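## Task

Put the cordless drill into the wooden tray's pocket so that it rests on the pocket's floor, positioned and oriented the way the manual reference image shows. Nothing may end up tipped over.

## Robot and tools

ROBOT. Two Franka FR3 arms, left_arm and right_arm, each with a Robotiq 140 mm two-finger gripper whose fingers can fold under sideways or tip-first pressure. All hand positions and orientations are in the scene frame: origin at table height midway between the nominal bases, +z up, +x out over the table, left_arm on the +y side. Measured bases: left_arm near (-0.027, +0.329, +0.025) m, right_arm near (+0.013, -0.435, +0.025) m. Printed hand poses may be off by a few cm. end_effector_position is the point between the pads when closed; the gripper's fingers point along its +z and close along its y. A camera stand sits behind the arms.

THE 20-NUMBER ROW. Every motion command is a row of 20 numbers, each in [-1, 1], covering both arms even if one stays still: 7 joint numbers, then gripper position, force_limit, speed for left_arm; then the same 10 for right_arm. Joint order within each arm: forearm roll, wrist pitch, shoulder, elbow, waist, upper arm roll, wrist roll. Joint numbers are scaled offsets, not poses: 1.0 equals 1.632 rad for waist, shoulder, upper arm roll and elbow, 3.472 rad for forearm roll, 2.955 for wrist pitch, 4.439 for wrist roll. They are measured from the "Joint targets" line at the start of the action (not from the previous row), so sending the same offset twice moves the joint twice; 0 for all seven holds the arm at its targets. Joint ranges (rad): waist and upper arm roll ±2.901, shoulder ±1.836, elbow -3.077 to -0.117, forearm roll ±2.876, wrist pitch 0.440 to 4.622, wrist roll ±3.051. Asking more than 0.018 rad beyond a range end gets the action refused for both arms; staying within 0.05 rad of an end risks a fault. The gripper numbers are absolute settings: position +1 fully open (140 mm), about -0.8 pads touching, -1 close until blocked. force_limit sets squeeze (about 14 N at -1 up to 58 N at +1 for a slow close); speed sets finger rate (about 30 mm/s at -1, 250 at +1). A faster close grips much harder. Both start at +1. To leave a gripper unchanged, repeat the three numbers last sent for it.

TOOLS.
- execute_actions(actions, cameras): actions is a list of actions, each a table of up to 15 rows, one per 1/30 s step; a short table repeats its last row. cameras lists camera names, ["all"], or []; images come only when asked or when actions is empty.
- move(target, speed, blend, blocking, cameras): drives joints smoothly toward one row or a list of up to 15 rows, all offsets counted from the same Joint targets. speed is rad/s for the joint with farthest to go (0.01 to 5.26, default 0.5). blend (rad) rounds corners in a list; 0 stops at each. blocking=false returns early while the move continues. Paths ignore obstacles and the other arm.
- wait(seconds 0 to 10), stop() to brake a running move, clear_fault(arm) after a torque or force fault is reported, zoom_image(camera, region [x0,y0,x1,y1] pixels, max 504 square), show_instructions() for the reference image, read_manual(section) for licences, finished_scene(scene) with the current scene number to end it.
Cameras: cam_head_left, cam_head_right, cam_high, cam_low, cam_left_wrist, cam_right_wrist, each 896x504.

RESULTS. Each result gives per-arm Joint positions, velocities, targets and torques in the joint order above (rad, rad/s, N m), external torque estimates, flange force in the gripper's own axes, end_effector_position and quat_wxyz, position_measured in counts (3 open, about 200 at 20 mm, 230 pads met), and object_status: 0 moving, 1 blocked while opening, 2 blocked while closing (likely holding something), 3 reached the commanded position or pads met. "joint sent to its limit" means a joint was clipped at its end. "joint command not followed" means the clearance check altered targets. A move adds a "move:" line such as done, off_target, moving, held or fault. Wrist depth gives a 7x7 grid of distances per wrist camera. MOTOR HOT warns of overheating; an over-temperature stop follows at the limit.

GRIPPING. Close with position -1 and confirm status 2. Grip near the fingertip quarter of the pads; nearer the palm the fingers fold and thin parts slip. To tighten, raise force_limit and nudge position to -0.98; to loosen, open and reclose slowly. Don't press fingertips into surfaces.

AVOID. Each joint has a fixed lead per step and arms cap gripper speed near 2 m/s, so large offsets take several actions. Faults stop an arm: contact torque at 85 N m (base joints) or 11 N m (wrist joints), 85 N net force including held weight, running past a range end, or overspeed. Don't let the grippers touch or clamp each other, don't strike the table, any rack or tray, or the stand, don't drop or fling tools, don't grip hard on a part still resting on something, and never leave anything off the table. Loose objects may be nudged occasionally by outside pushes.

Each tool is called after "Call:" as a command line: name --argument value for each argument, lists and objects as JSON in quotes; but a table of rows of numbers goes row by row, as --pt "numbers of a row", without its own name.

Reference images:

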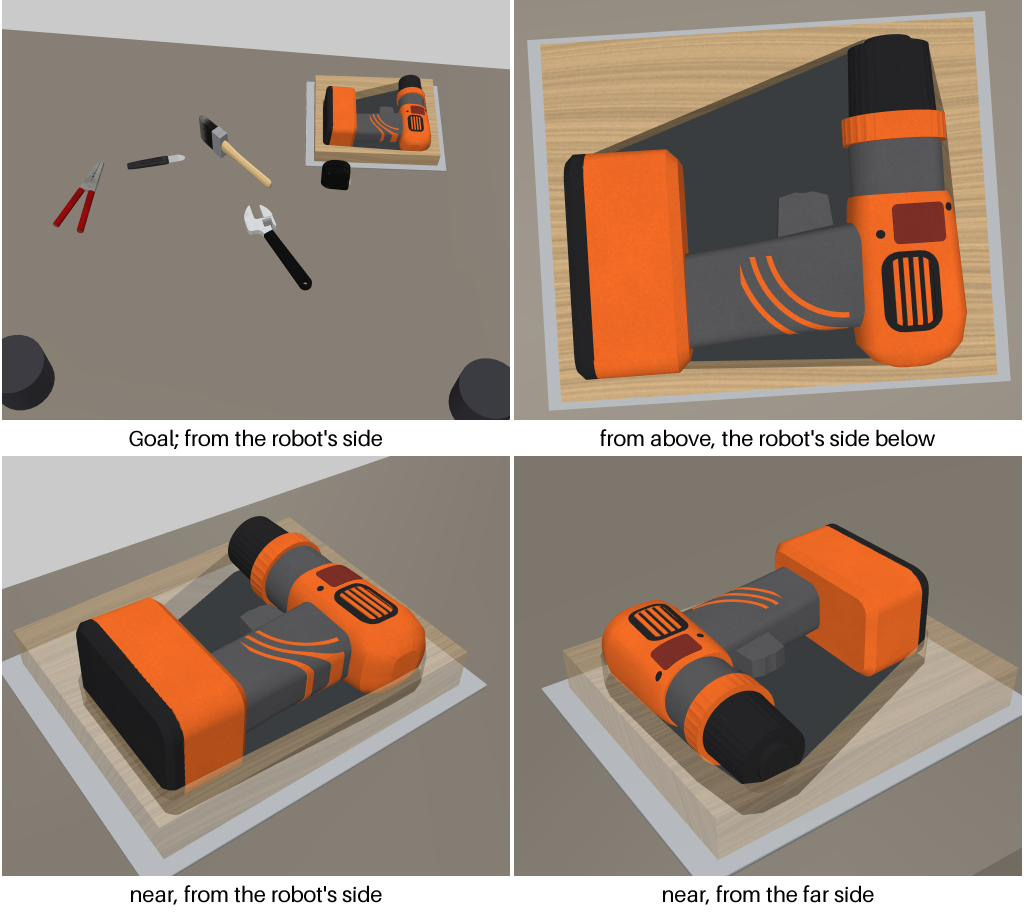

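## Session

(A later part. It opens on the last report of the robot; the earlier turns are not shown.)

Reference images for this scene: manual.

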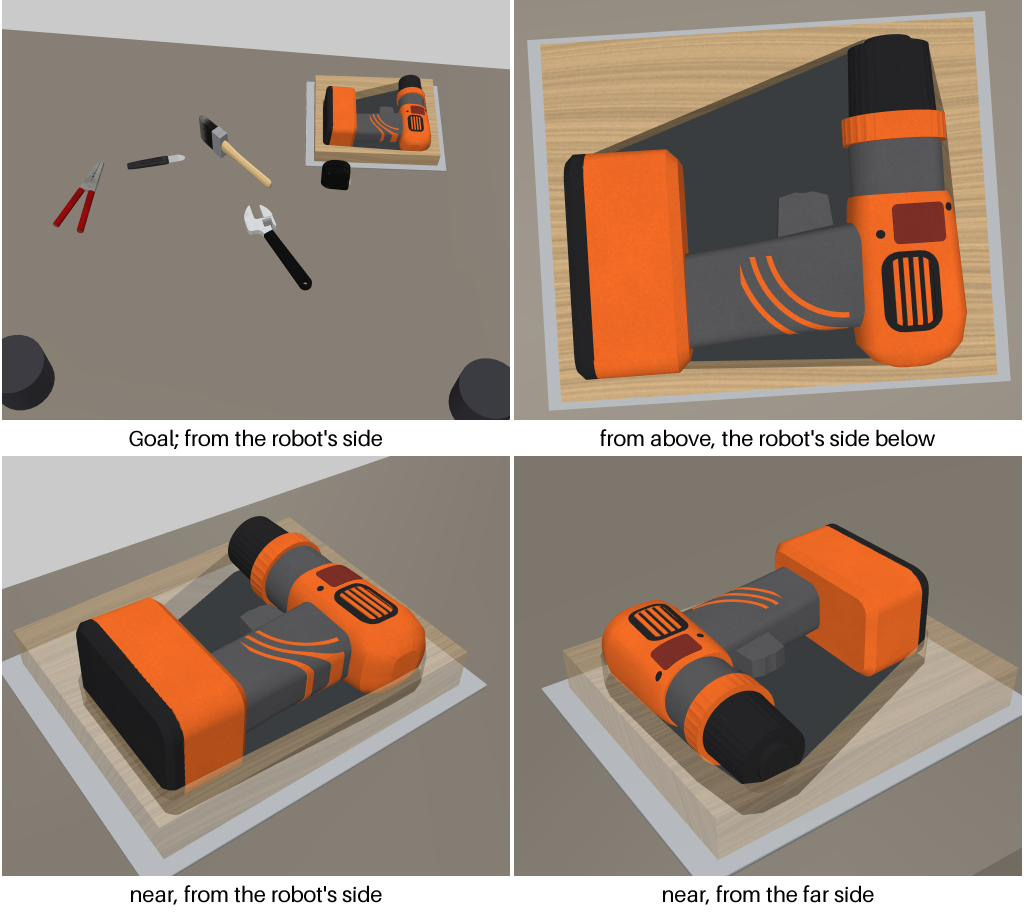

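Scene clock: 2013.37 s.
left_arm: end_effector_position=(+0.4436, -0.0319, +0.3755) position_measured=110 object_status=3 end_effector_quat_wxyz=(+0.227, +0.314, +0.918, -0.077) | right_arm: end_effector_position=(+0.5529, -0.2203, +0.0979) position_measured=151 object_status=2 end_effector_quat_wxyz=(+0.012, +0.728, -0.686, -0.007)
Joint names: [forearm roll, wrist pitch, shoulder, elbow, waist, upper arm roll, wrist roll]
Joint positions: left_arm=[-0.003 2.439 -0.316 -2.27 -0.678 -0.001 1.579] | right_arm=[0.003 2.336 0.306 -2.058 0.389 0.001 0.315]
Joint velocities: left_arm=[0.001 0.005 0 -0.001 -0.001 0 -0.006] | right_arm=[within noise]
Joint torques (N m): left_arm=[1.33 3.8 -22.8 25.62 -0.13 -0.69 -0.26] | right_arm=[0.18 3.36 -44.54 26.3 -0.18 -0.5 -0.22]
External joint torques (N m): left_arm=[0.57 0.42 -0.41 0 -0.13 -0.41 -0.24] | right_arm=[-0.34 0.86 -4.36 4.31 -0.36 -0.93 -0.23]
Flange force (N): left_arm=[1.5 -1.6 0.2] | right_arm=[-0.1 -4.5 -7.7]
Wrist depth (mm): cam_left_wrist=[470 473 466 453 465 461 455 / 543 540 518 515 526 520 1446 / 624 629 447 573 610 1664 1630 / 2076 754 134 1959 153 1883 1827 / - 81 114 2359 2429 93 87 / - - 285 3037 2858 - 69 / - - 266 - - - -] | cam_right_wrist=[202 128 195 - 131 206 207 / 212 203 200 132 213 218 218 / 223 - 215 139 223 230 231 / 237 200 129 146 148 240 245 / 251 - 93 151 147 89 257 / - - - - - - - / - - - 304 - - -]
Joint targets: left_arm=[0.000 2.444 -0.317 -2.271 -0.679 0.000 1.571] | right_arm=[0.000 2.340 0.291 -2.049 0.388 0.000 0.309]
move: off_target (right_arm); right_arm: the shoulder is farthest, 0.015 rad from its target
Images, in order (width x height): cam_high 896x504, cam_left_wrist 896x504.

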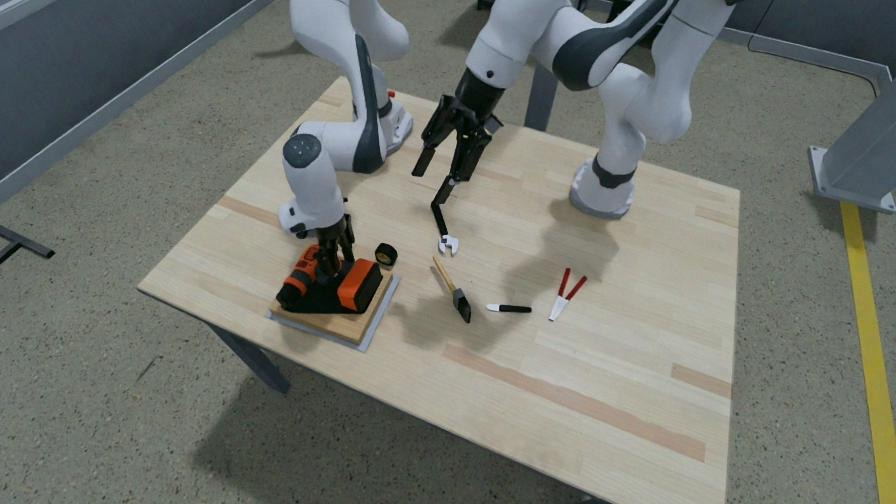

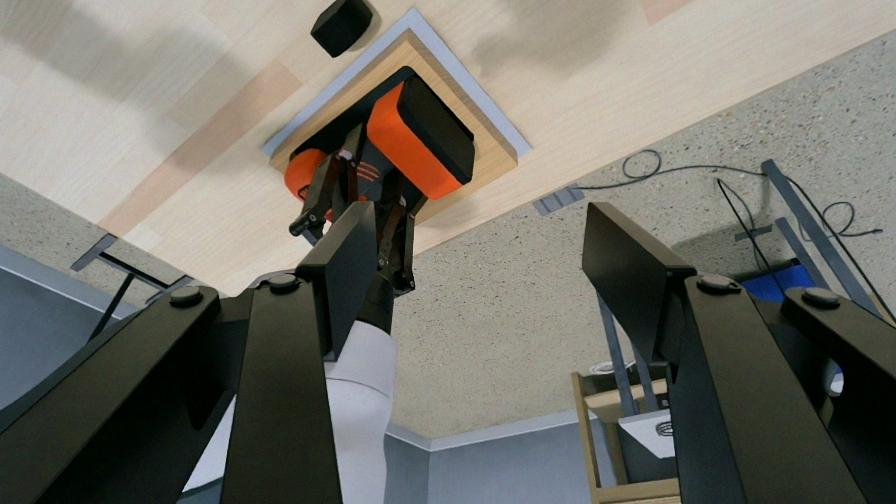

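Call:
zoom_image --camera "cam_left_wrist" --region '[390, 50, 490, 150]'

Call:
zoom_image --camera "cam_left_wrist" --region '[270, 90, 400, 220]'

Call:
zoom_image --camera "cam_left_wrist" --region '[400, 110, 520, 230]'

Scaled by 5.040.

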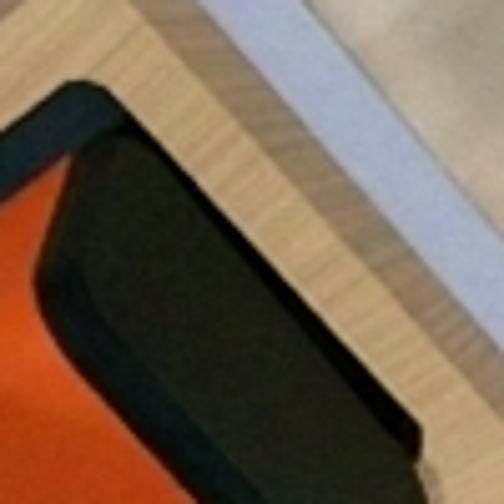

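Scaled by 3.877.

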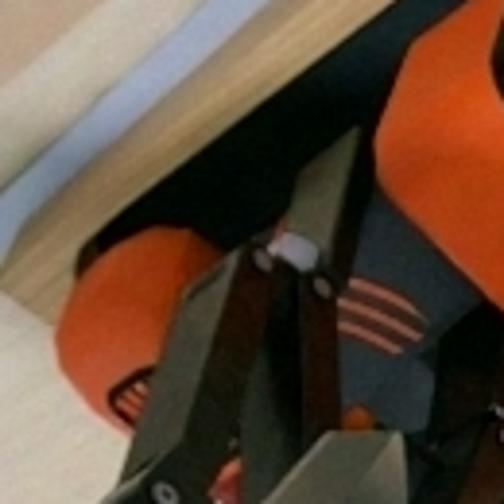

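Scaled by 4.200.

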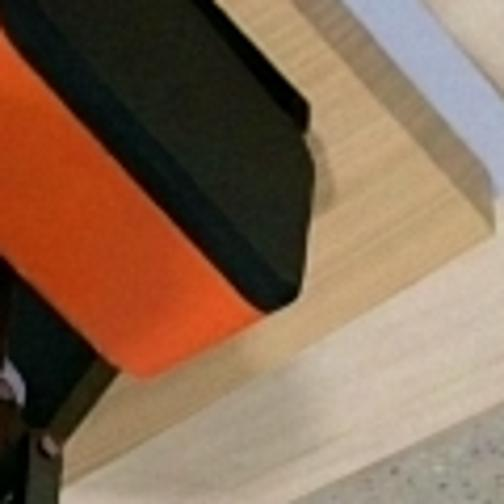

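Call:
zoom_image --camera "cam_left_wrist" --region '[405, 65, 480, 150]'

Scaled by 5.929.

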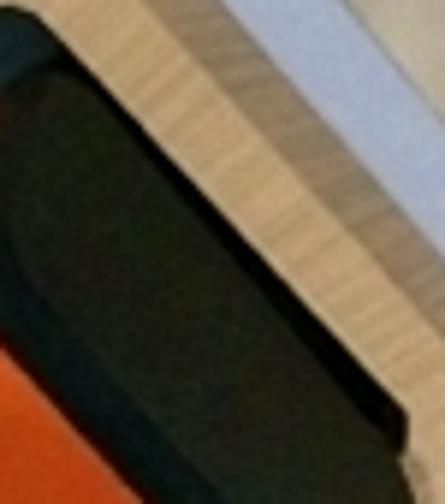

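Call:
move --target '[0,0,0,0,0,0,0,0.15,0,-1,-0.0112,-0.03746,0.02273,0.05331,0.00901,0,-0.00282,-1,0,-1]' --speed 0.06 --cameras '["cam_left_wrist","cam_right_wrist","cam_low"]'

Call:
zoom_image --camera "cam_left_wrist" --region '[390, 40, 490, 160]'

Call:
zoom_image --camera "cam_left_wrist" --region '[260, 60, 400, 220]'

Call:
zoom_image --camera "cam_left_wrist" --region '[400, 110, 520, 230]'

Call:
zoom_image --camera "cam_low" --region '[130, 180, 400, 320]'

Scene clock: 2402.70 s.
left_arm: end_effector_position=(+0.4438, -0.0320, +0.3757) position_measured=110 object_status=3 end_effector_quat_wxyz=(+0.228, +0.314, +0.919, -0.078) | right_arm: end_effector_position=(+0.5556, -0.2201, +0.1065) position_measured=151 object_status=2 end_effector_quat_wxyz=(+0.042, +0.744, -0.667, -0.006)
Joint names: [forearm roll, wrist pitch, shoulder, elbow, waist, upper arm roll, wrist roll]
Joint positions: left_arm=[-0.003 2.44 -0.316 -2.27 -0.678 -0.001 1.577] | right_arm=[-0.035 2.227 0.338 -1.971 0.4 0.001 0.303]
Joint velocities: left_arm=[within noise] | right_arm=[0 -0.004 0 0.001 0 -0.001 -0.001]
Joint torques (N m): left_arm=[1.29 3.74 -22.82 25.62 -0.08 -0.69 -0.28] | right_arm=[-0.05 3.03 -45.2 27 0.77 -0.39 -0.14]
External joint torques (N m): left_arm=[0.52 0.34 -0.35 -0.11 -0.03 -0.35 -0.27] | right_arm=[-0.59 0.7 -3.93 4.76 0.73 -0.71 -0.15]
Flange force (N): left_arm=[1.6 -1.5 0.2] | right_arm=[-2.1 -7.1 -7.9]
Wrist depth (mm): cam_left_wrist=[476 474 460 457 467 460 453 / 545 540 524 492 524 521 1446 / 626 629 498 533 609 1641 1664 / 2008 741 134 1943 154 1854 1854 / - 80 114 2382 2429 93 86 / - - 273 2858 3196 - 69 / - - 255 277 4049 - -] | cam_right_wrist=[205 128 203 - 131 222 226 / 214 202 206 132 203 232 237 / 224 - 222 138 240 245 250 / 236 - 228 145 148 257 264 / 246 - 93 - 144 89 277 / - - - 141 - - - / - - - 296 152 - -]
Joint targets: left_arm=[0.000 2.444 -0.317 -2.271 -0.679 0.000 1.571] | right_arm=[-0.039 2.229 0.329 -1.962 0.402 0.000 0.296]
move: done
Images, in order (width x height): cam_low 896x504, cam_left_wrist 896x504, cam_right_wrist 896x504.

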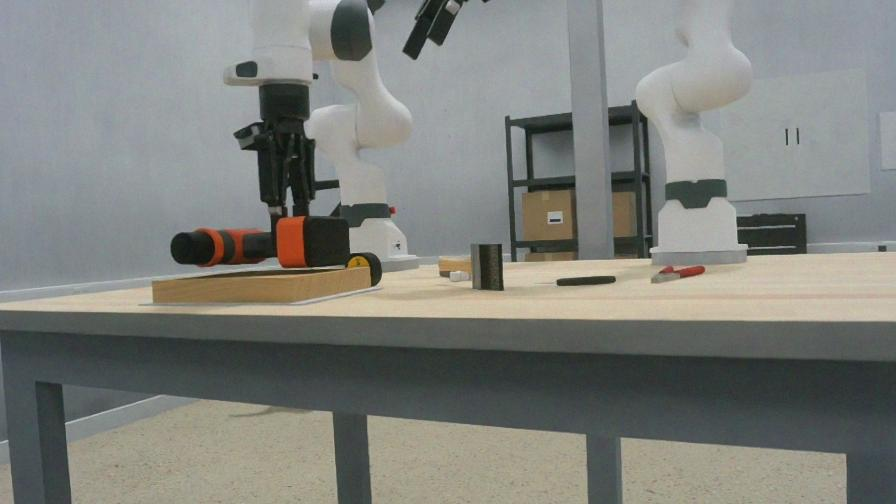

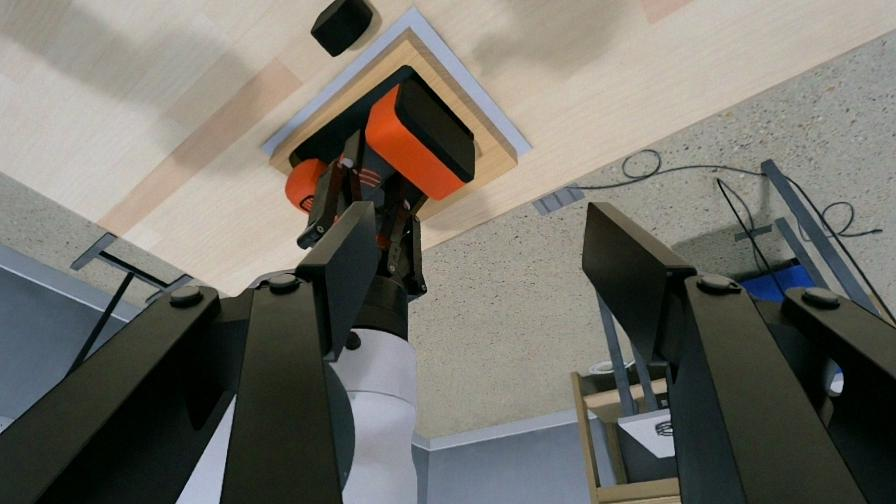

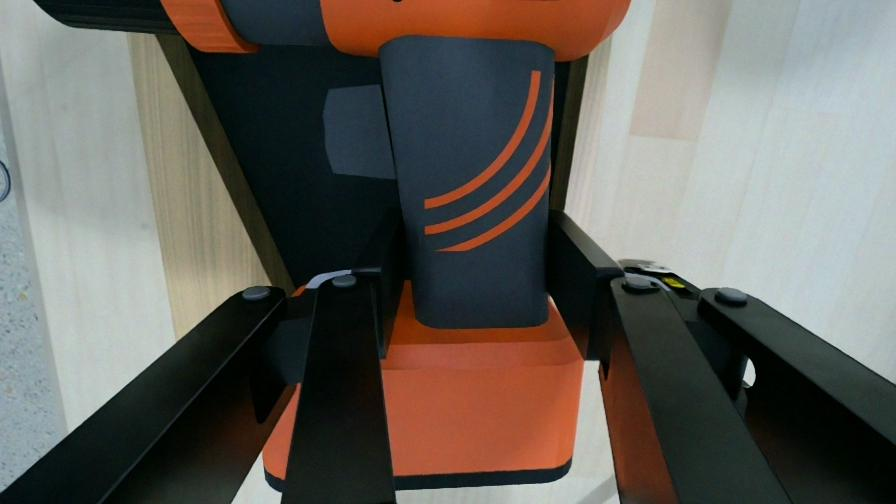

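Scaled by 4.200.

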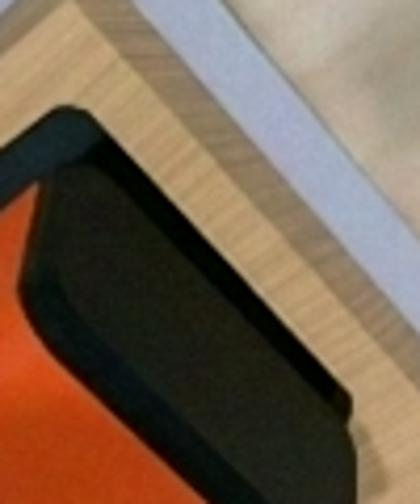

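Scaled by 3.150.

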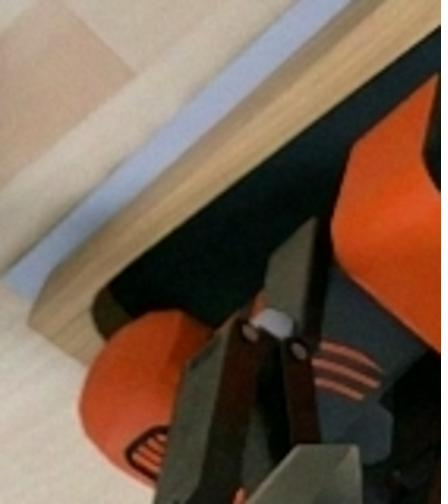

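Scaled by 4.200.

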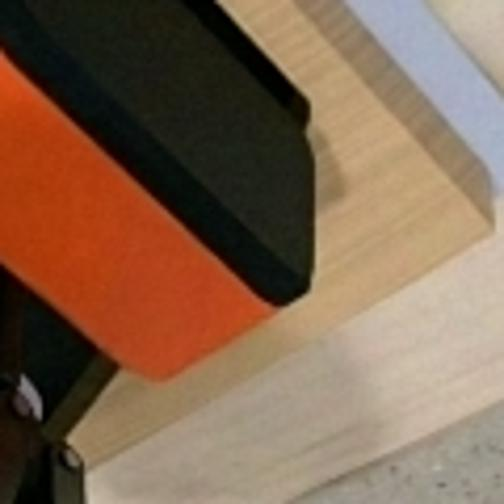

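Scaled by 1.867.

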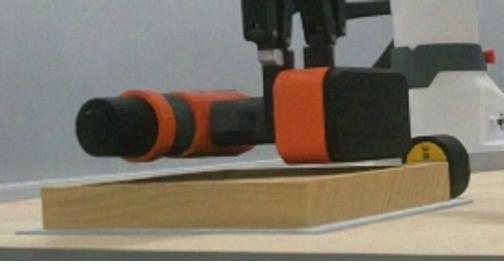

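Call:
move --target '[0,0,0,0,0,0,0,0.15,0,-1,0,0.01198,0.00527,-0.01336,-0.00104,0,-0.00135,-1,0,-1]' --speed 0.05 --cameras '["cam_left_wrist","cam_right_wrist"]'

Call:
zoom_image --camera "cam_left_wrist" --region '[390, 40, 490, 160]'

Call:
zoom_image --camera "cam_left_wrist" --region '[260, 60, 400, 220]'

Call:
zoom_image --camera "cam_left_wrist" --region '[400, 110, 520, 230]'

Scene clock: 2469.00 s.
left_arm: end_effector_position=(+0.4438, -0.0320, +0.3757) position_measured=110 object_status=3 end_effector_quat_wxyz=(+0.228, +0.314, +0.919, -0.078) | right_arm: end_effector_position=(+0.5522, -0.2212, +0.0954) position_measured=151 object_status=2 end_effector_quat_wxyz=(+0.043, +0.746, -0.665, -0.006)
Joint names: [forearm roll, wrist pitch, shoulder, elbow, waist, upper arm roll, wrist roll]
Joint positions: left_arm=[-0.003 2.44 -0.316 -2.27 -0.678 -0.001 1.577] | right_arm=[-0.035 2.254 0.347 -1.99 0.4 0.001 0.297]
Joint velocities: left_arm=[within noise] | right_arm=[0.001 0.004 0.001 0.001 -0.001 0.001 -0.002]
Joint torques (N m): left_arm=[1.28 3.74 -22.83 25.63 -0.09 -0.72 -0.26] | right_arm=[-0.05 3.5 -45.37 25.87 0.12 -0.44 -0.18]
External joint torques (N m): left_arm=[0.52 0.36 -0.45 0.01 -0.01 -0.35 -0.25] | right_arm=[-0.57 1.18 -4.14 3.94 0.12 -0.75 -0.19]
Flange force (N): left_arm=[1.4 -1.5 0.0] | right_arm=[-0.1 -3.0 -6.3]
Wrist depth (mm): cam_left_wrist=[475 474 477 457 460 462 457 / 537 540 508 484 527 522 1437 / 631 633 518 534 613 1620 1653 / 2041 747 134 1975 153 1869 1854 / - 80 114 2479 2405 93 87 / - - 209 2963 3037 - 69 / - - 254 3374 2999 - -] | cam_right_wrist=[195 - 123 - 129 212 216 / 203 - 140 132 209 223 226 / 213 - 210 138 213 234 238 / 223 196 217 146 148 246 252 / 235 - 93 150 144 89 263 / - - - 143 - - - / - - - 151 - - -]
Joint targets: left_arm=[0.000 2.444 -0.317 -2.271 -0.679 0.000 1.571] | right_arm=[-0.039 2.265 0.337 -1.984 0.401 0.000 0.290]
move: done
Images, in order (width x height): cam_left_wrist 896x504, cam_right_wrist 896x504.

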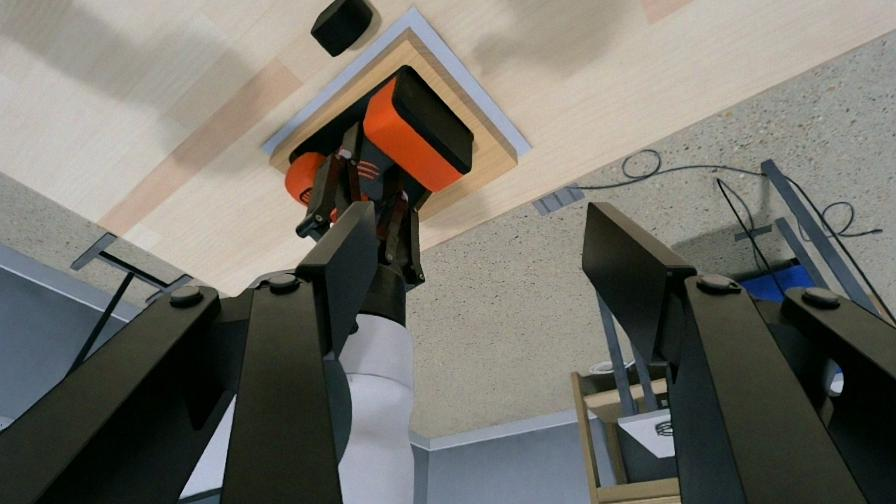

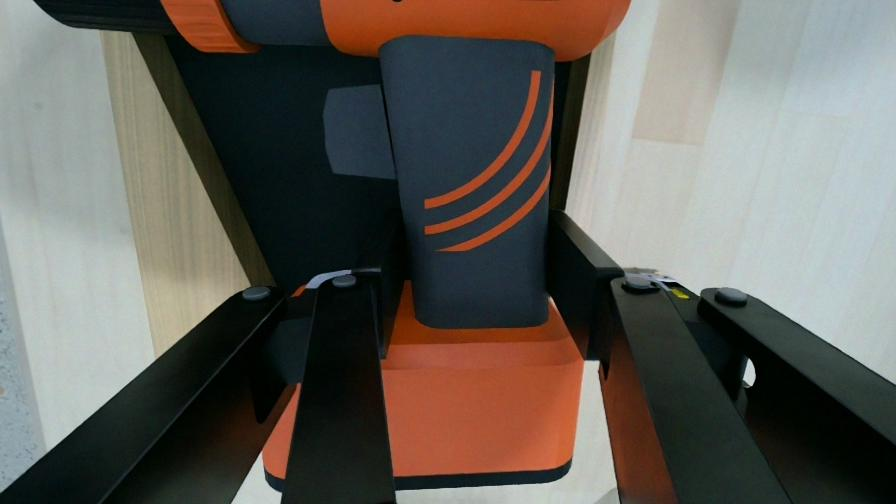

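Scaled by 4.200.

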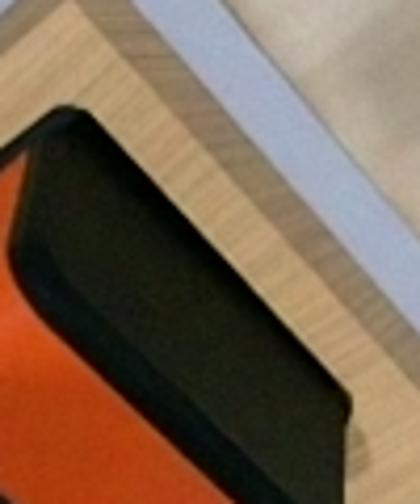

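Scaled by 3.150.

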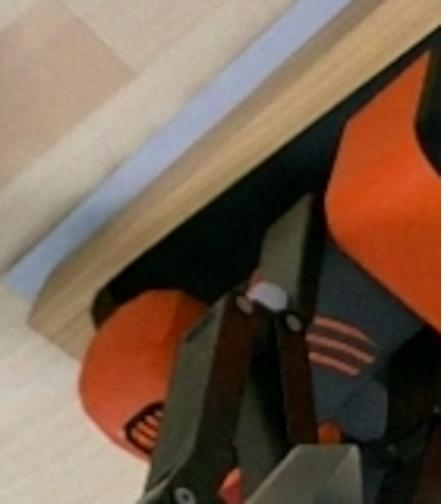

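Scaled by 4.200.

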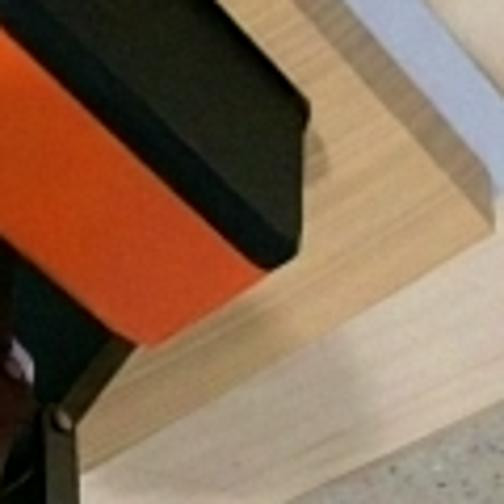

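Call:
move --target '[0,0,0,0,0,0,0,0.15,0,-1,0,0,0,0,-0.0026,0,-0.0005,-1,0,-1]' --speed 0.05 --cameras '["cam_left_wrist"]'

Scene clock: 2513.73 s.
left_arm: end_effector_position=(+0.4438, -0.0320, +0.3757) position_measured=110 object_status=3 end_effector_quat_wxyz=(+0.228, +0.314, +0.919, -0.078) | right_arm: end_effector_position=(+0.5529, -0.2224, +0.0954) position_measured=151 object_status=2 end_effector_quat_wxyz=(+0.042, +0.746, -0.665, -0.006)
Joint names: [forearm roll, wrist pitch, shoulder, elbow, waist, upper arm roll, wrist roll]
Joint positions: left_arm=[-0.003 2.44 -0.316 -2.27 -0.678 -0.001 1.577] | right_arm=[-0.035 2.255 0.347 -1.99 0.398 0.001 0.295]
Joint torques (N m): left_arm=[1.29 3.74 -22.84 25.64 -0.11 -0.66 -0.29] | right_arm=[-0.05 3.52 -45.36 25.9 -0.43 -0.46 -0.13]
External joint torques (N m): left_arm=[0.53 0.34 -0.38 -0.08 -0.09 -0.35 -0.27] | right_arm=[-0.58 1.19 -4.05 3.91 -0.78 -1.05 -0.14]
Flange force (N): left_arm=[1.6 -1.6 0.1] | right_arm=[1.0 -3.4 -6.1]
Wrist depth (mm): cam_left_wrist=[472 473 468 459 463 458 453 / 546 539 520 485 527 527 1481 / 620 624 524 542 610 1664 1641 / 2076 736 134 1928 154 1840 1975 / - 80 113 2292 2336 93 87 / - - 202 2963 3114 - 69 / - - 255 3283 - - -] | cam_right_wrist=[194 190 - 122 131 212 215 / 205 196 196 132 203 223 227 / 213 204 208 138 230 234 238 / 224 - 130 146 148 246 251 / 234 - 93 151 145 89 263 / - - - - - - - / - - - 155 - - -]
Joint targets: left_arm=[0.000 2.444 -0.317 -2.271 -0.679 0.000 1.571] | right_arm=[-0.039 2.265 0.337 -1.984 0.396 0.000 0.288]
move: done
Images, in order (width x height): cam_left_wrist 896x504.

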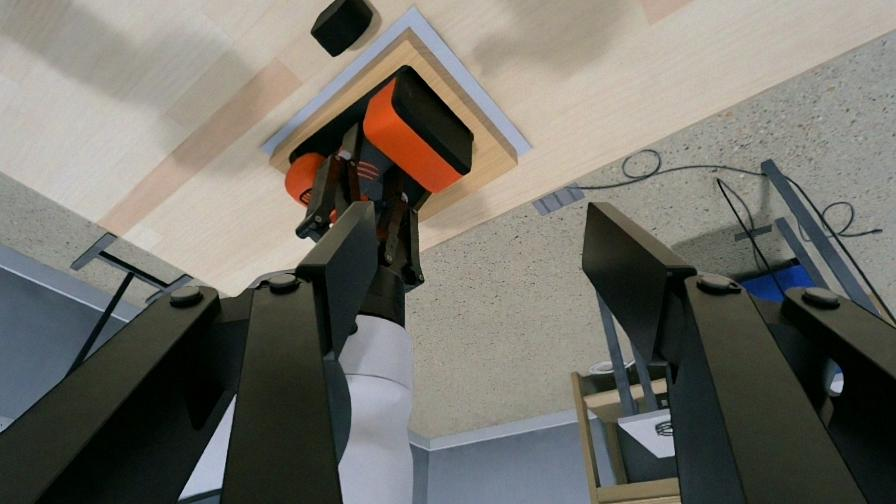

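Call:
zoom_image --camera "cam_left_wrist" --region '[260, 40, 540, 230]'

Call:
zoom_image --camera "cam_left_wrist" --region '[400, 110, 520, 230]'

Call:
zoom_image --camera "cam_left_wrist" --region '[370, 40, 490, 160]'

Call:
zoom_image --camera "cam_left_wrist" --region '[260, 100, 380, 220]'

Scaled by 1.800.

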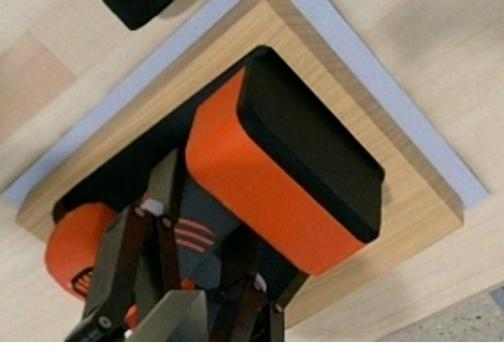

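Scaled by 4.200.

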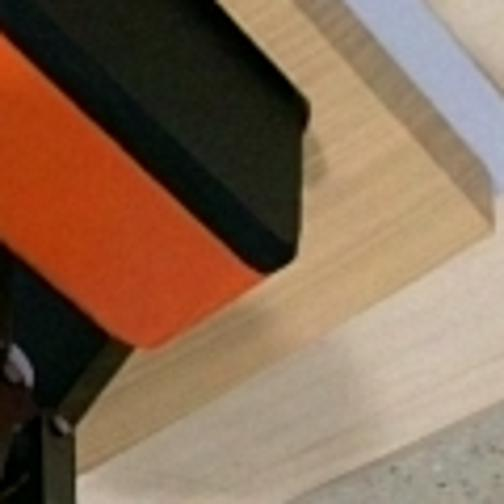

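Scaled by 4.200.

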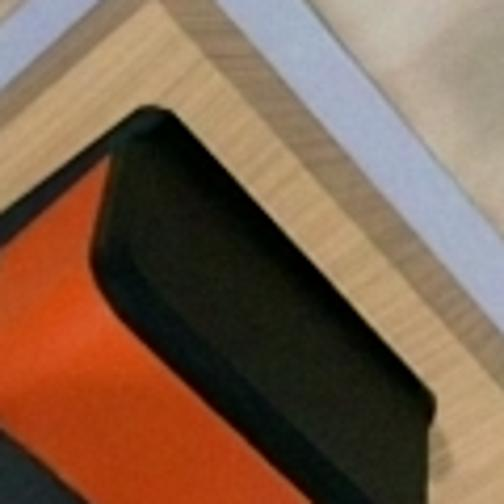

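Scaled by 4.200.

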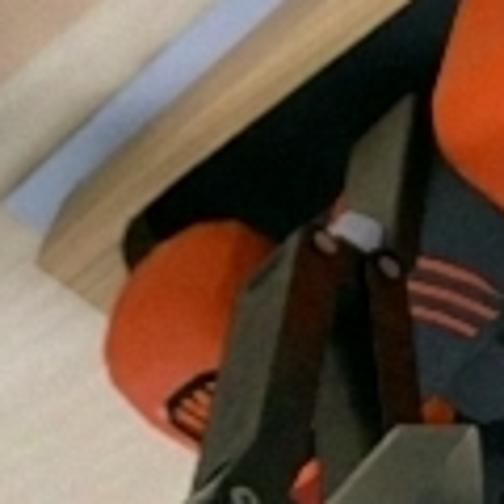

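Call:
move --target '[0,0,0,0,0,0,0,0.15,0,-1,0,0.0052,0.0071,-0.0020,-0.0006,0,-0.0003,-1,0,-1]' --speed 0.03 --cameras '["cam_left_wrist"]'

Call:
zoom_image --camera "cam_left_wrist" --region '[400, 110, 520, 230]'

Call:
zoom_image --camera "cam_left_wrist" --region '[370, 40, 490, 160]'

Call:
zoom_image --camera "cam_left_wrist" --region '[260, 100, 380, 220]'

Scene clock: 2535.07 s.
left_arm: end_effector_position=(+0.4438, -0.0320, +0.3757) position_measured=110 object_status=3 end_effector_quat_wxyz=(+0.228, +0.314, +0.919, -0.078) | right_arm: end_effector_position=(+0.5530, -0.2227, +0.0883) position_measured=151 object_status=2 end_effector_quat_wxyz=(+0.042, +0.746, -0.664, -0.006)
Joint names: [forearm roll, wrist pitch, shoulder, elbow, waist, upper arm roll, wrist roll]
Joint positions: left_arm=[-0.003 2.44 -0.316 -2.27 -0.678 -0.001 1.577] | right_arm=[-0.035 2.27 0.358 -1.993 0.397 0.001 0.293]
Joint velocities: left_arm=[within noise] | right_arm=[0 0.004 -0.002 -0.002 0 0 -0.001]
Joint torques (N m): left_arm=[1.29 3.74 -22.83 25.64 -0.14 -0.71 -0.3] | right_arm=[-0.06 3.6 -45.44 25.77 -0.41 -0.37 -0.18]
External joint torques (N m): left_arm=[0.53 0.37 -0.54 0.1 -0.17 -0.46 -0.28] | right_arm=[-0.58 1.28 -3.95 3.97 -0.46 -0.72 -0.19]
Flange force (N): left_arm=[1.4 -1.8 -0.2] | right_arm=[0.4 -3.7 -5.8]
Wrist depth (mm): cam_left_wrist=[472 471 471 457 464 458 452 / 546 536 522 491 528 526 1412 / 626 629 504 533 610 1675 1664 / 2150 743 135 1883 154 1827 1898 / - 80 114 2314 2382 93 87 / - - 204 2858 3114 - 69 / - - 255 289 3521 - -] | cam_right_wrist=[158 129 190 122 201 205 208 / 197 195 191 132 138 215 220 / 206 197 204 138 219 226 230 / 217 - 209 145 147 237 244 / 227 - 93 152 145 89 255 / - - - - - - - / - - - 149 - - -]
Joint targets: left_arm=[0.000 2.444 -0.317 -2.271 -0.679 0.000 1.571] | right_arm=[-0.039 2.280 0.349 -1.987 0.395 0.000 0.286]
move: off_target (right_arm); right_arm: the wrist pitch is farthest, 0.011 rad from its target
Images, in order (width x height): cam_left_wrist 896x504.

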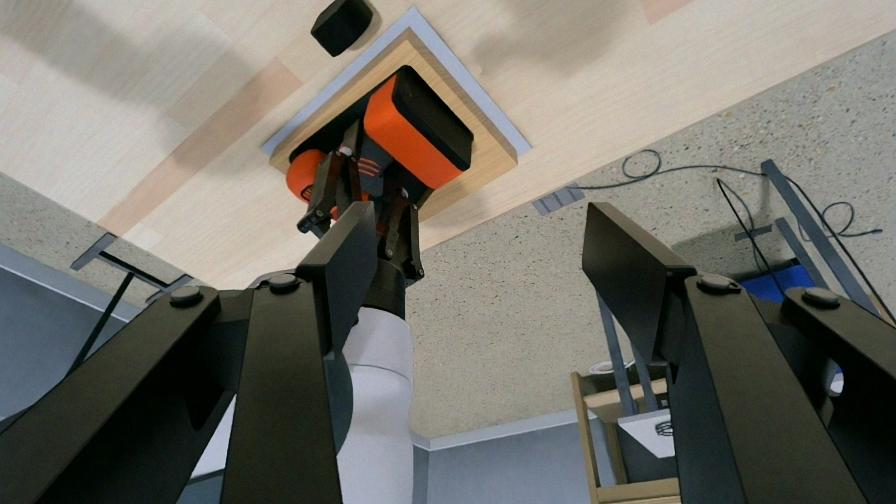

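Scaled by 4.200.

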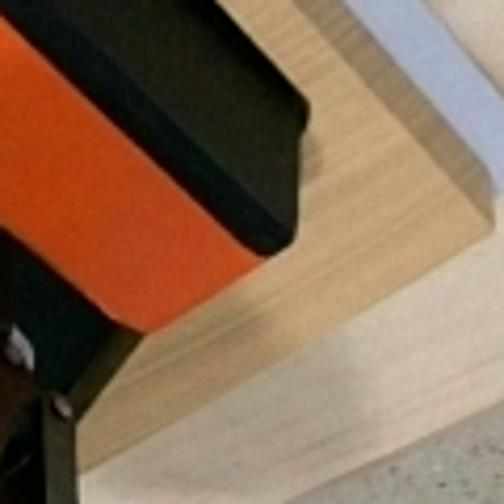

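Scaled by 4.200.

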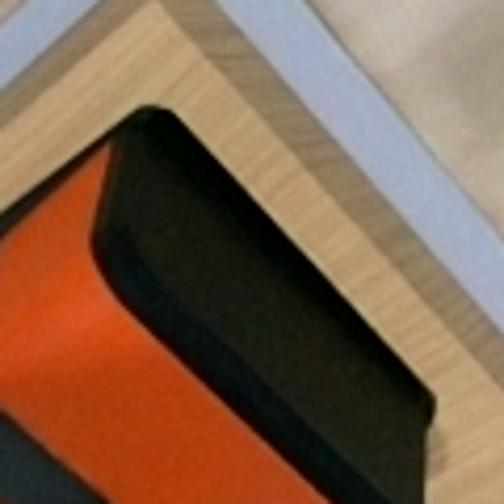

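Scaled by 4.200.

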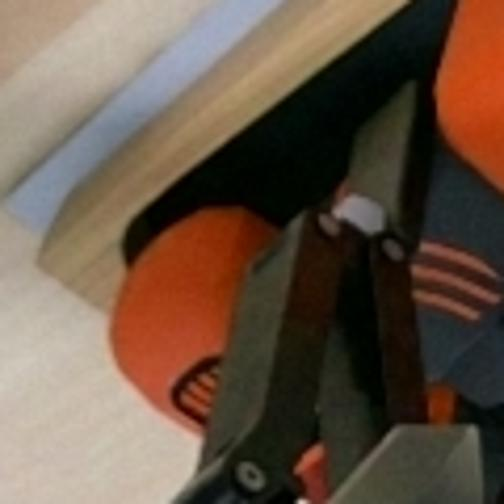

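Call:
move --target '[0,0,0,0,0,0,0,0.15,0,-1,0,0.0045,0.0061,-0.0017,-0.0003,0,-0.0003,-1,0,-1]' --speed 0.03 --cameras '["cam_left_wrist"]'

Call:
zoom_image --camera "cam_left_wrist" --region '[400, 110, 520, 230]'

Call:
zoom_image --camera "cam_left_wrist" --region '[370, 40, 490, 160]'

Call:
zoom_image --camera "cam_left_wrist" --region '[260, 100, 380, 220]'

Scene clock: 2548.00 s.
left_arm: end_effector_position=(+0.4438, -0.0320, +0.3757) position_measured=110 object_status=3 end_effector_quat_wxyz=(+0.228, +0.314, +0.919, -0.078) | right_arm: end_effector_position=(+0.5531, -0.2228, +0.0823) position_measured=151 object_status=2 end_effector_quat_wxyz=(+0.042, +0.747, -0.664, -0.006)
Joint names: [forearm roll, wrist pitch, shoulder, elbow, waist, upper arm roll, wrist roll]
Joint positions: left_arm=[-0.003 2.44 -0.316 -2.27 -0.678 -0.001 1.577] | right_arm=[-0.035 2.283 0.368 -1.996 0.397 0.001 0.292]
Joint velocities: left_arm=[within noise] | right_arm=[-0.001 0.005 -0.001 0 0 0 -0.002]
Joint torques (N m): left_arm=[1.29 3.74 -22.84 25.67 -0.08 -0.71 -0.3] | right_arm=[-0.05 3.48 -45.57 25.58 -0.47 -0.42 -0.16]
External joint torques (N m): left_arm=[0.53 0.35 -0.41 -0.02 -0.01 -0.35 -0.28] | right_arm=[-0.56 1.15 -3.87 3.88 -0.64 -0.88 -0.17]
Flange force (N): left_arm=[1.5 -1.6 0.0] | right_arm=[0.6 -3.9 -5.9]
Wrist depth (mm): cam_left_wrist=[474 476 463 457 463 465 457 / 542 535 521 479 530 522 1429 / 629 624 452 566 615 1641 1620 / 2024 752 134 1913 154 1813 1854 / - 80 114 2336 2382 93 87 / - - 201 2963 2892 - 69 / - - 259 3681 - - -] | cam_right_wrist=[130 178 182 - - 200 203 / 191 184 185 133 194 209 213 / 199 190 196 138 206 220 225 / 211 - 129 145 148 232 237 / 220 - 93 151 144 89 247 / - - - - 143 - - / - - - 268 - - -]
Joint targets: left_arm=[0.000 2.444 -0.317 -2.271 -0.679 0.000 1.571] | right_arm=[-0.039 2.293 0.359 -1.990 0.395 0.000 0.285]
move: done
Images, in order (width x height): cam_left_wrist 896x504.

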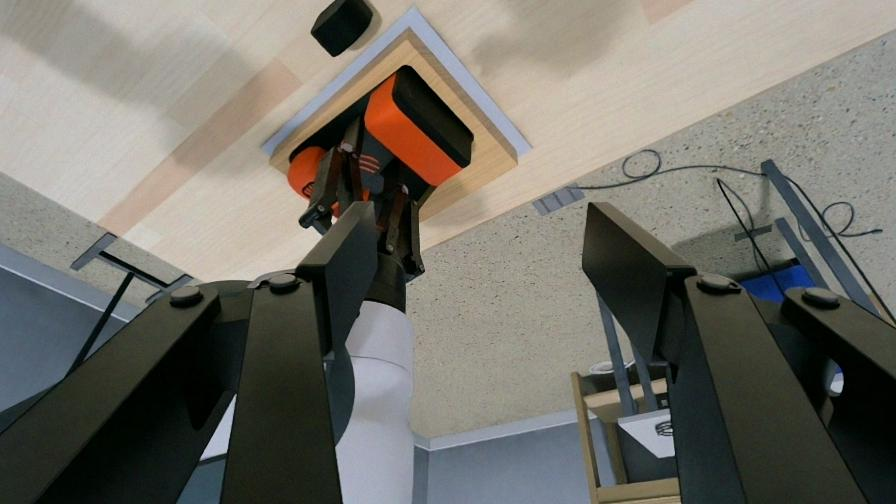

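Scaled by 4.200.

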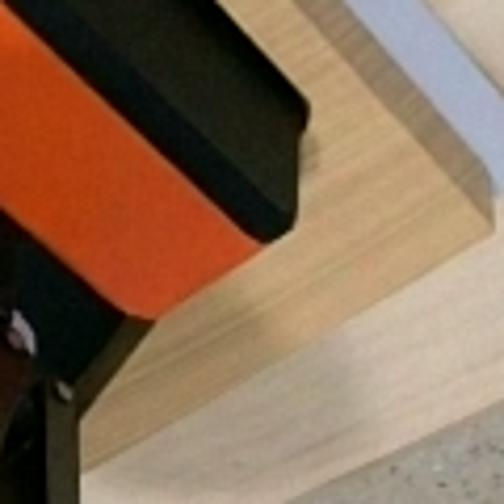

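Scaled by 4.200.

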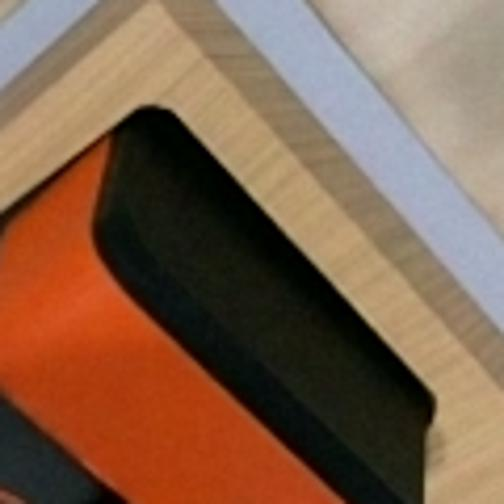

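Scaled by 4.200.

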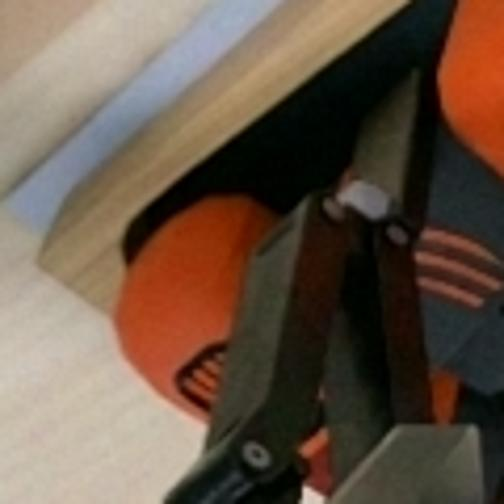

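Call:
move --target '[0,0,0,0,0,0,0,0.15,0,-1,0,0.0040,0.0062,-0.0014,-0.0003,0,-0.0002,-1,0,-1]' --speed 0.03 --cameras '["cam_left_wrist"]'

Call:
zoom_image --camera "cam_left_wrist" --region '[400, 110, 520, 230]'

Call:
zoom_image --camera "cam_left_wrist" --region '[260, 40, 500, 220]'

Scene clock: 2555.03 s.
left_arm: end_effector_position=(+0.4438, -0.0320, +0.3757) position_measured=110 object_status=3 end_effector_quat_wxyz=(+0.228, +0.314, +0.919, -0.078) | right_arm: end_effector_position=(+0.5530, -0.2231, +0.0763) position_measured=151 object_status=2 end_effector_quat_wxyz=(+0.042, +0.747, -0.664, -0.007)
Joint names: [forearm roll, wrist pitch, shoulder, elbow, waist, upper arm roll, wrist roll]
Joint positions: left_arm=[-0.003 2.44 -0.316 -2.27 -0.678 -0.001 1.577] | right_arm=[-0.035 2.295 0.378 -1.998 0.396 0.001 0.291]
Joint velocities: left_arm=[within noise] | right_arm=[0.002 0.006 0 0 0 0.001 -0.001]
Joint torques (N m): left_arm=[1.28 3.74 -22.88 25.7 -0.09 -0.71 -0.27] | right_arm=[-0.06 3.51 -45.72 25.42 -0.47 -0.38 -0.1]
External joint torques (N m): left_arm=[0.51 0.34 -0.29 -0.05 0 -0.32 -0.25] | right_arm=[-0.57 1.17 -3.81 3.81 -0.68 -0.89 -0.11]
Flange force (N): left_arm=[1.2 -1.4 0.3] | right_arm=[0.6 -3.8 -5.6]
Wrist depth (mm): cam_left_wrist=[476 474 465 454 461 458 457 / 542 540 521 503 526 521 1429 / 624 624 498 581 618 1723 1664 / 2076 719 134 1840 154 1883 1799 / - 80 113 2292 2405 93 87 / - - 203 2999 2963 - 69 / - - 260 3196 - - -] | cam_right_wrist=[- 140 174 122 127 193 198 / - 179 - 132 188 204 207 / 195 186 192 138 176 214 219 / 203 172 197 145 148 225 230 / 215 - 93 151 145 89 242 / - - - - - - - / - - - 151 - - -]
Joint targets: left_arm=[0.000 2.444 -0.317 -2.271 -0.679 0.000 1.571] | right_arm=[-0.039 2.305 0.369 -1.992 0.394 0.000 0.284]
move: done
Images, in order (width x height): cam_left_wrist 896x504.

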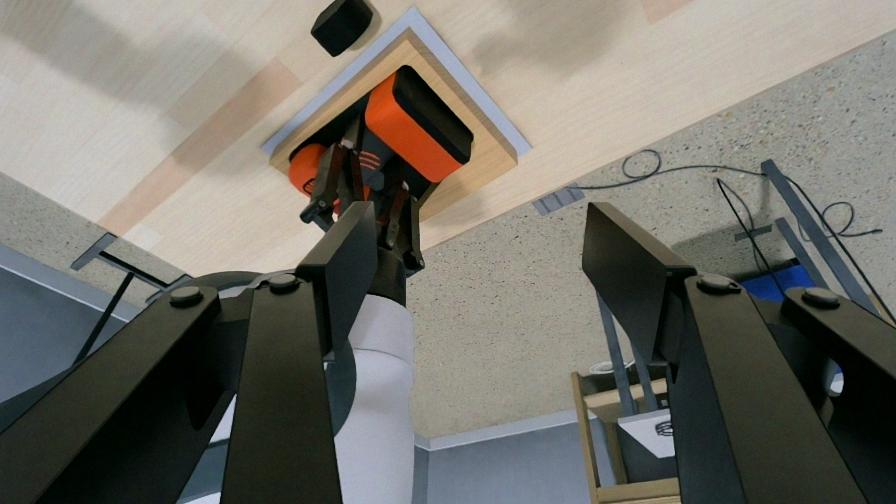

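Scaled by 4.200.

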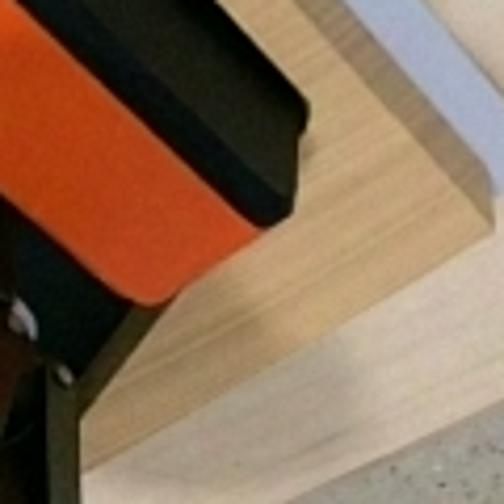

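Scaled by 2.100.

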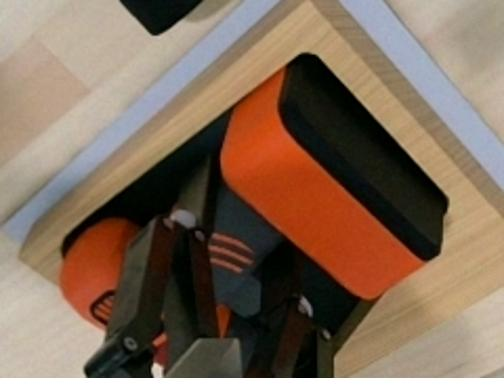

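Call:
move --target '[0,0,0,0,0,0,0,0.15,0,-1,0,0.0041,0.0065,-0.0010,-0.0003,0,-0.0002,-1,0,-1]' --speed 0.03 --cameras '["cam_left_wrist"]'

Call:
zoom_image --camera "cam_left_wrist" --region '[260, 40, 500, 220]'

Scene clock: 2560.83 s.
left_arm: end_effector_position=(+0.4438, -0.0320, +0.3757) position_measured=110 object_status=3 end_effector_quat_wxyz=(+0.228, +0.314, +0.919, -0.078) | right_arm: end_effector_position=(+0.5532, -0.2230, +0.0752) position_measured=151 object_status=2 end_effector_quat_wxyz=(+0.042, +0.747, -0.664, -0.007)
Joint names: [forearm roll, wrist pitch, shoulder, elbow, waist, upper arm roll, wrist roll]
Joint positions: left_arm=[-0.003 2.44 -0.316 -2.27 -0.678 -0.001 1.577] | right_arm=[-0.035 2.298 0.38 -1.999 0.396 0.001 0.29]
Joint torques (N m): left_arm=[1.29 3.74 -22.86 25.68 -0.11 -0.74 -0.31] | right_arm=[-0.05 5.06 -41.24 24.63 -0.79 -0.95 -0.2]
External joint torques (N m): left_arm=[0.53 0.36 -0.47 0.05 -0.13 -0.48 -0.29] | right_arm=[-0.56 2.73 0.65 3.11 -0.9 -1.37 -0.21]
Flange force (N): left_arm=[1.4 -1.8 -0.1] | right_arm=[-0.8 -10.7 4.9]
Wrist depth (mm): cam_left_wrist=[475 474 460 463 464 462 456 / 547 536 515 484 525 522 1412 / 633 634 446 558 612 1653 1609 / 2059 712 134 1959 154 1827 1854 / - 80 114 2429 2429 93 87 / - - 202 3075 2927 - 69 / - - 262 285 - - -] | cam_right_wrist=[129 133 126 - 127 194 196 / 153 178 177 132 190 204 206 / 195 189 193 138 186 213 217 / 204 - 197 146 147 225 229 / 213 - 92 151 145 89 240 / - - - 142 - - - / - - - 152 - - -]
Joint targets: left_arm=[0.000 2.444 -0.317 -2.271 -0.679 0.000 1.571] | right_arm=[-0.039 2.317 0.379 -1.994 0.394 0.000 0.283]
move: off_target (right_arm); right_arm: the wrist pitch is farthest, 0.019 rad from its target
Images, in order (width x height): cam_left_wrist 896x504.

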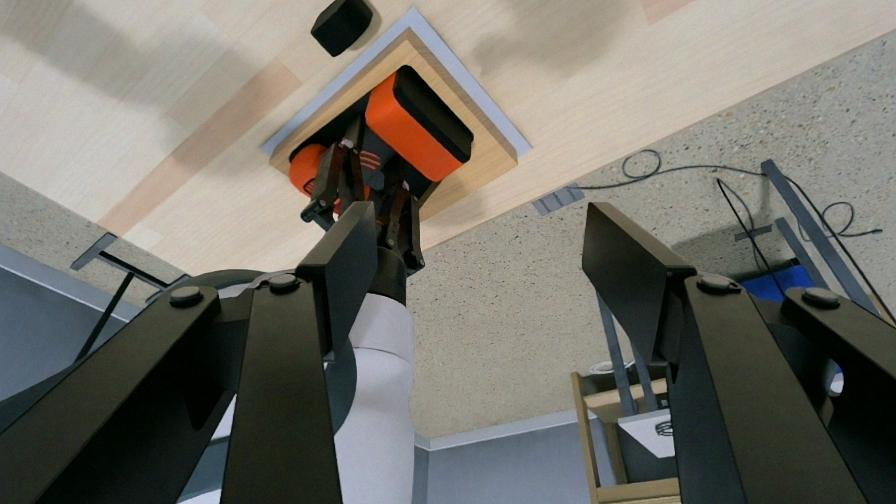

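Scaled by 2.100.

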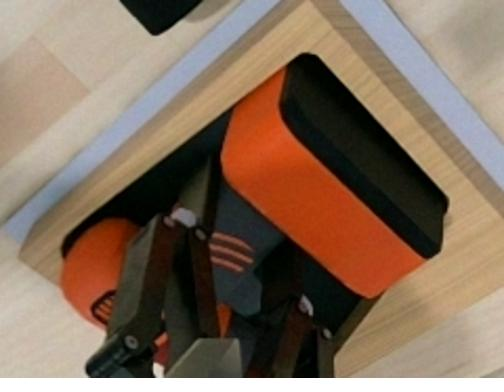

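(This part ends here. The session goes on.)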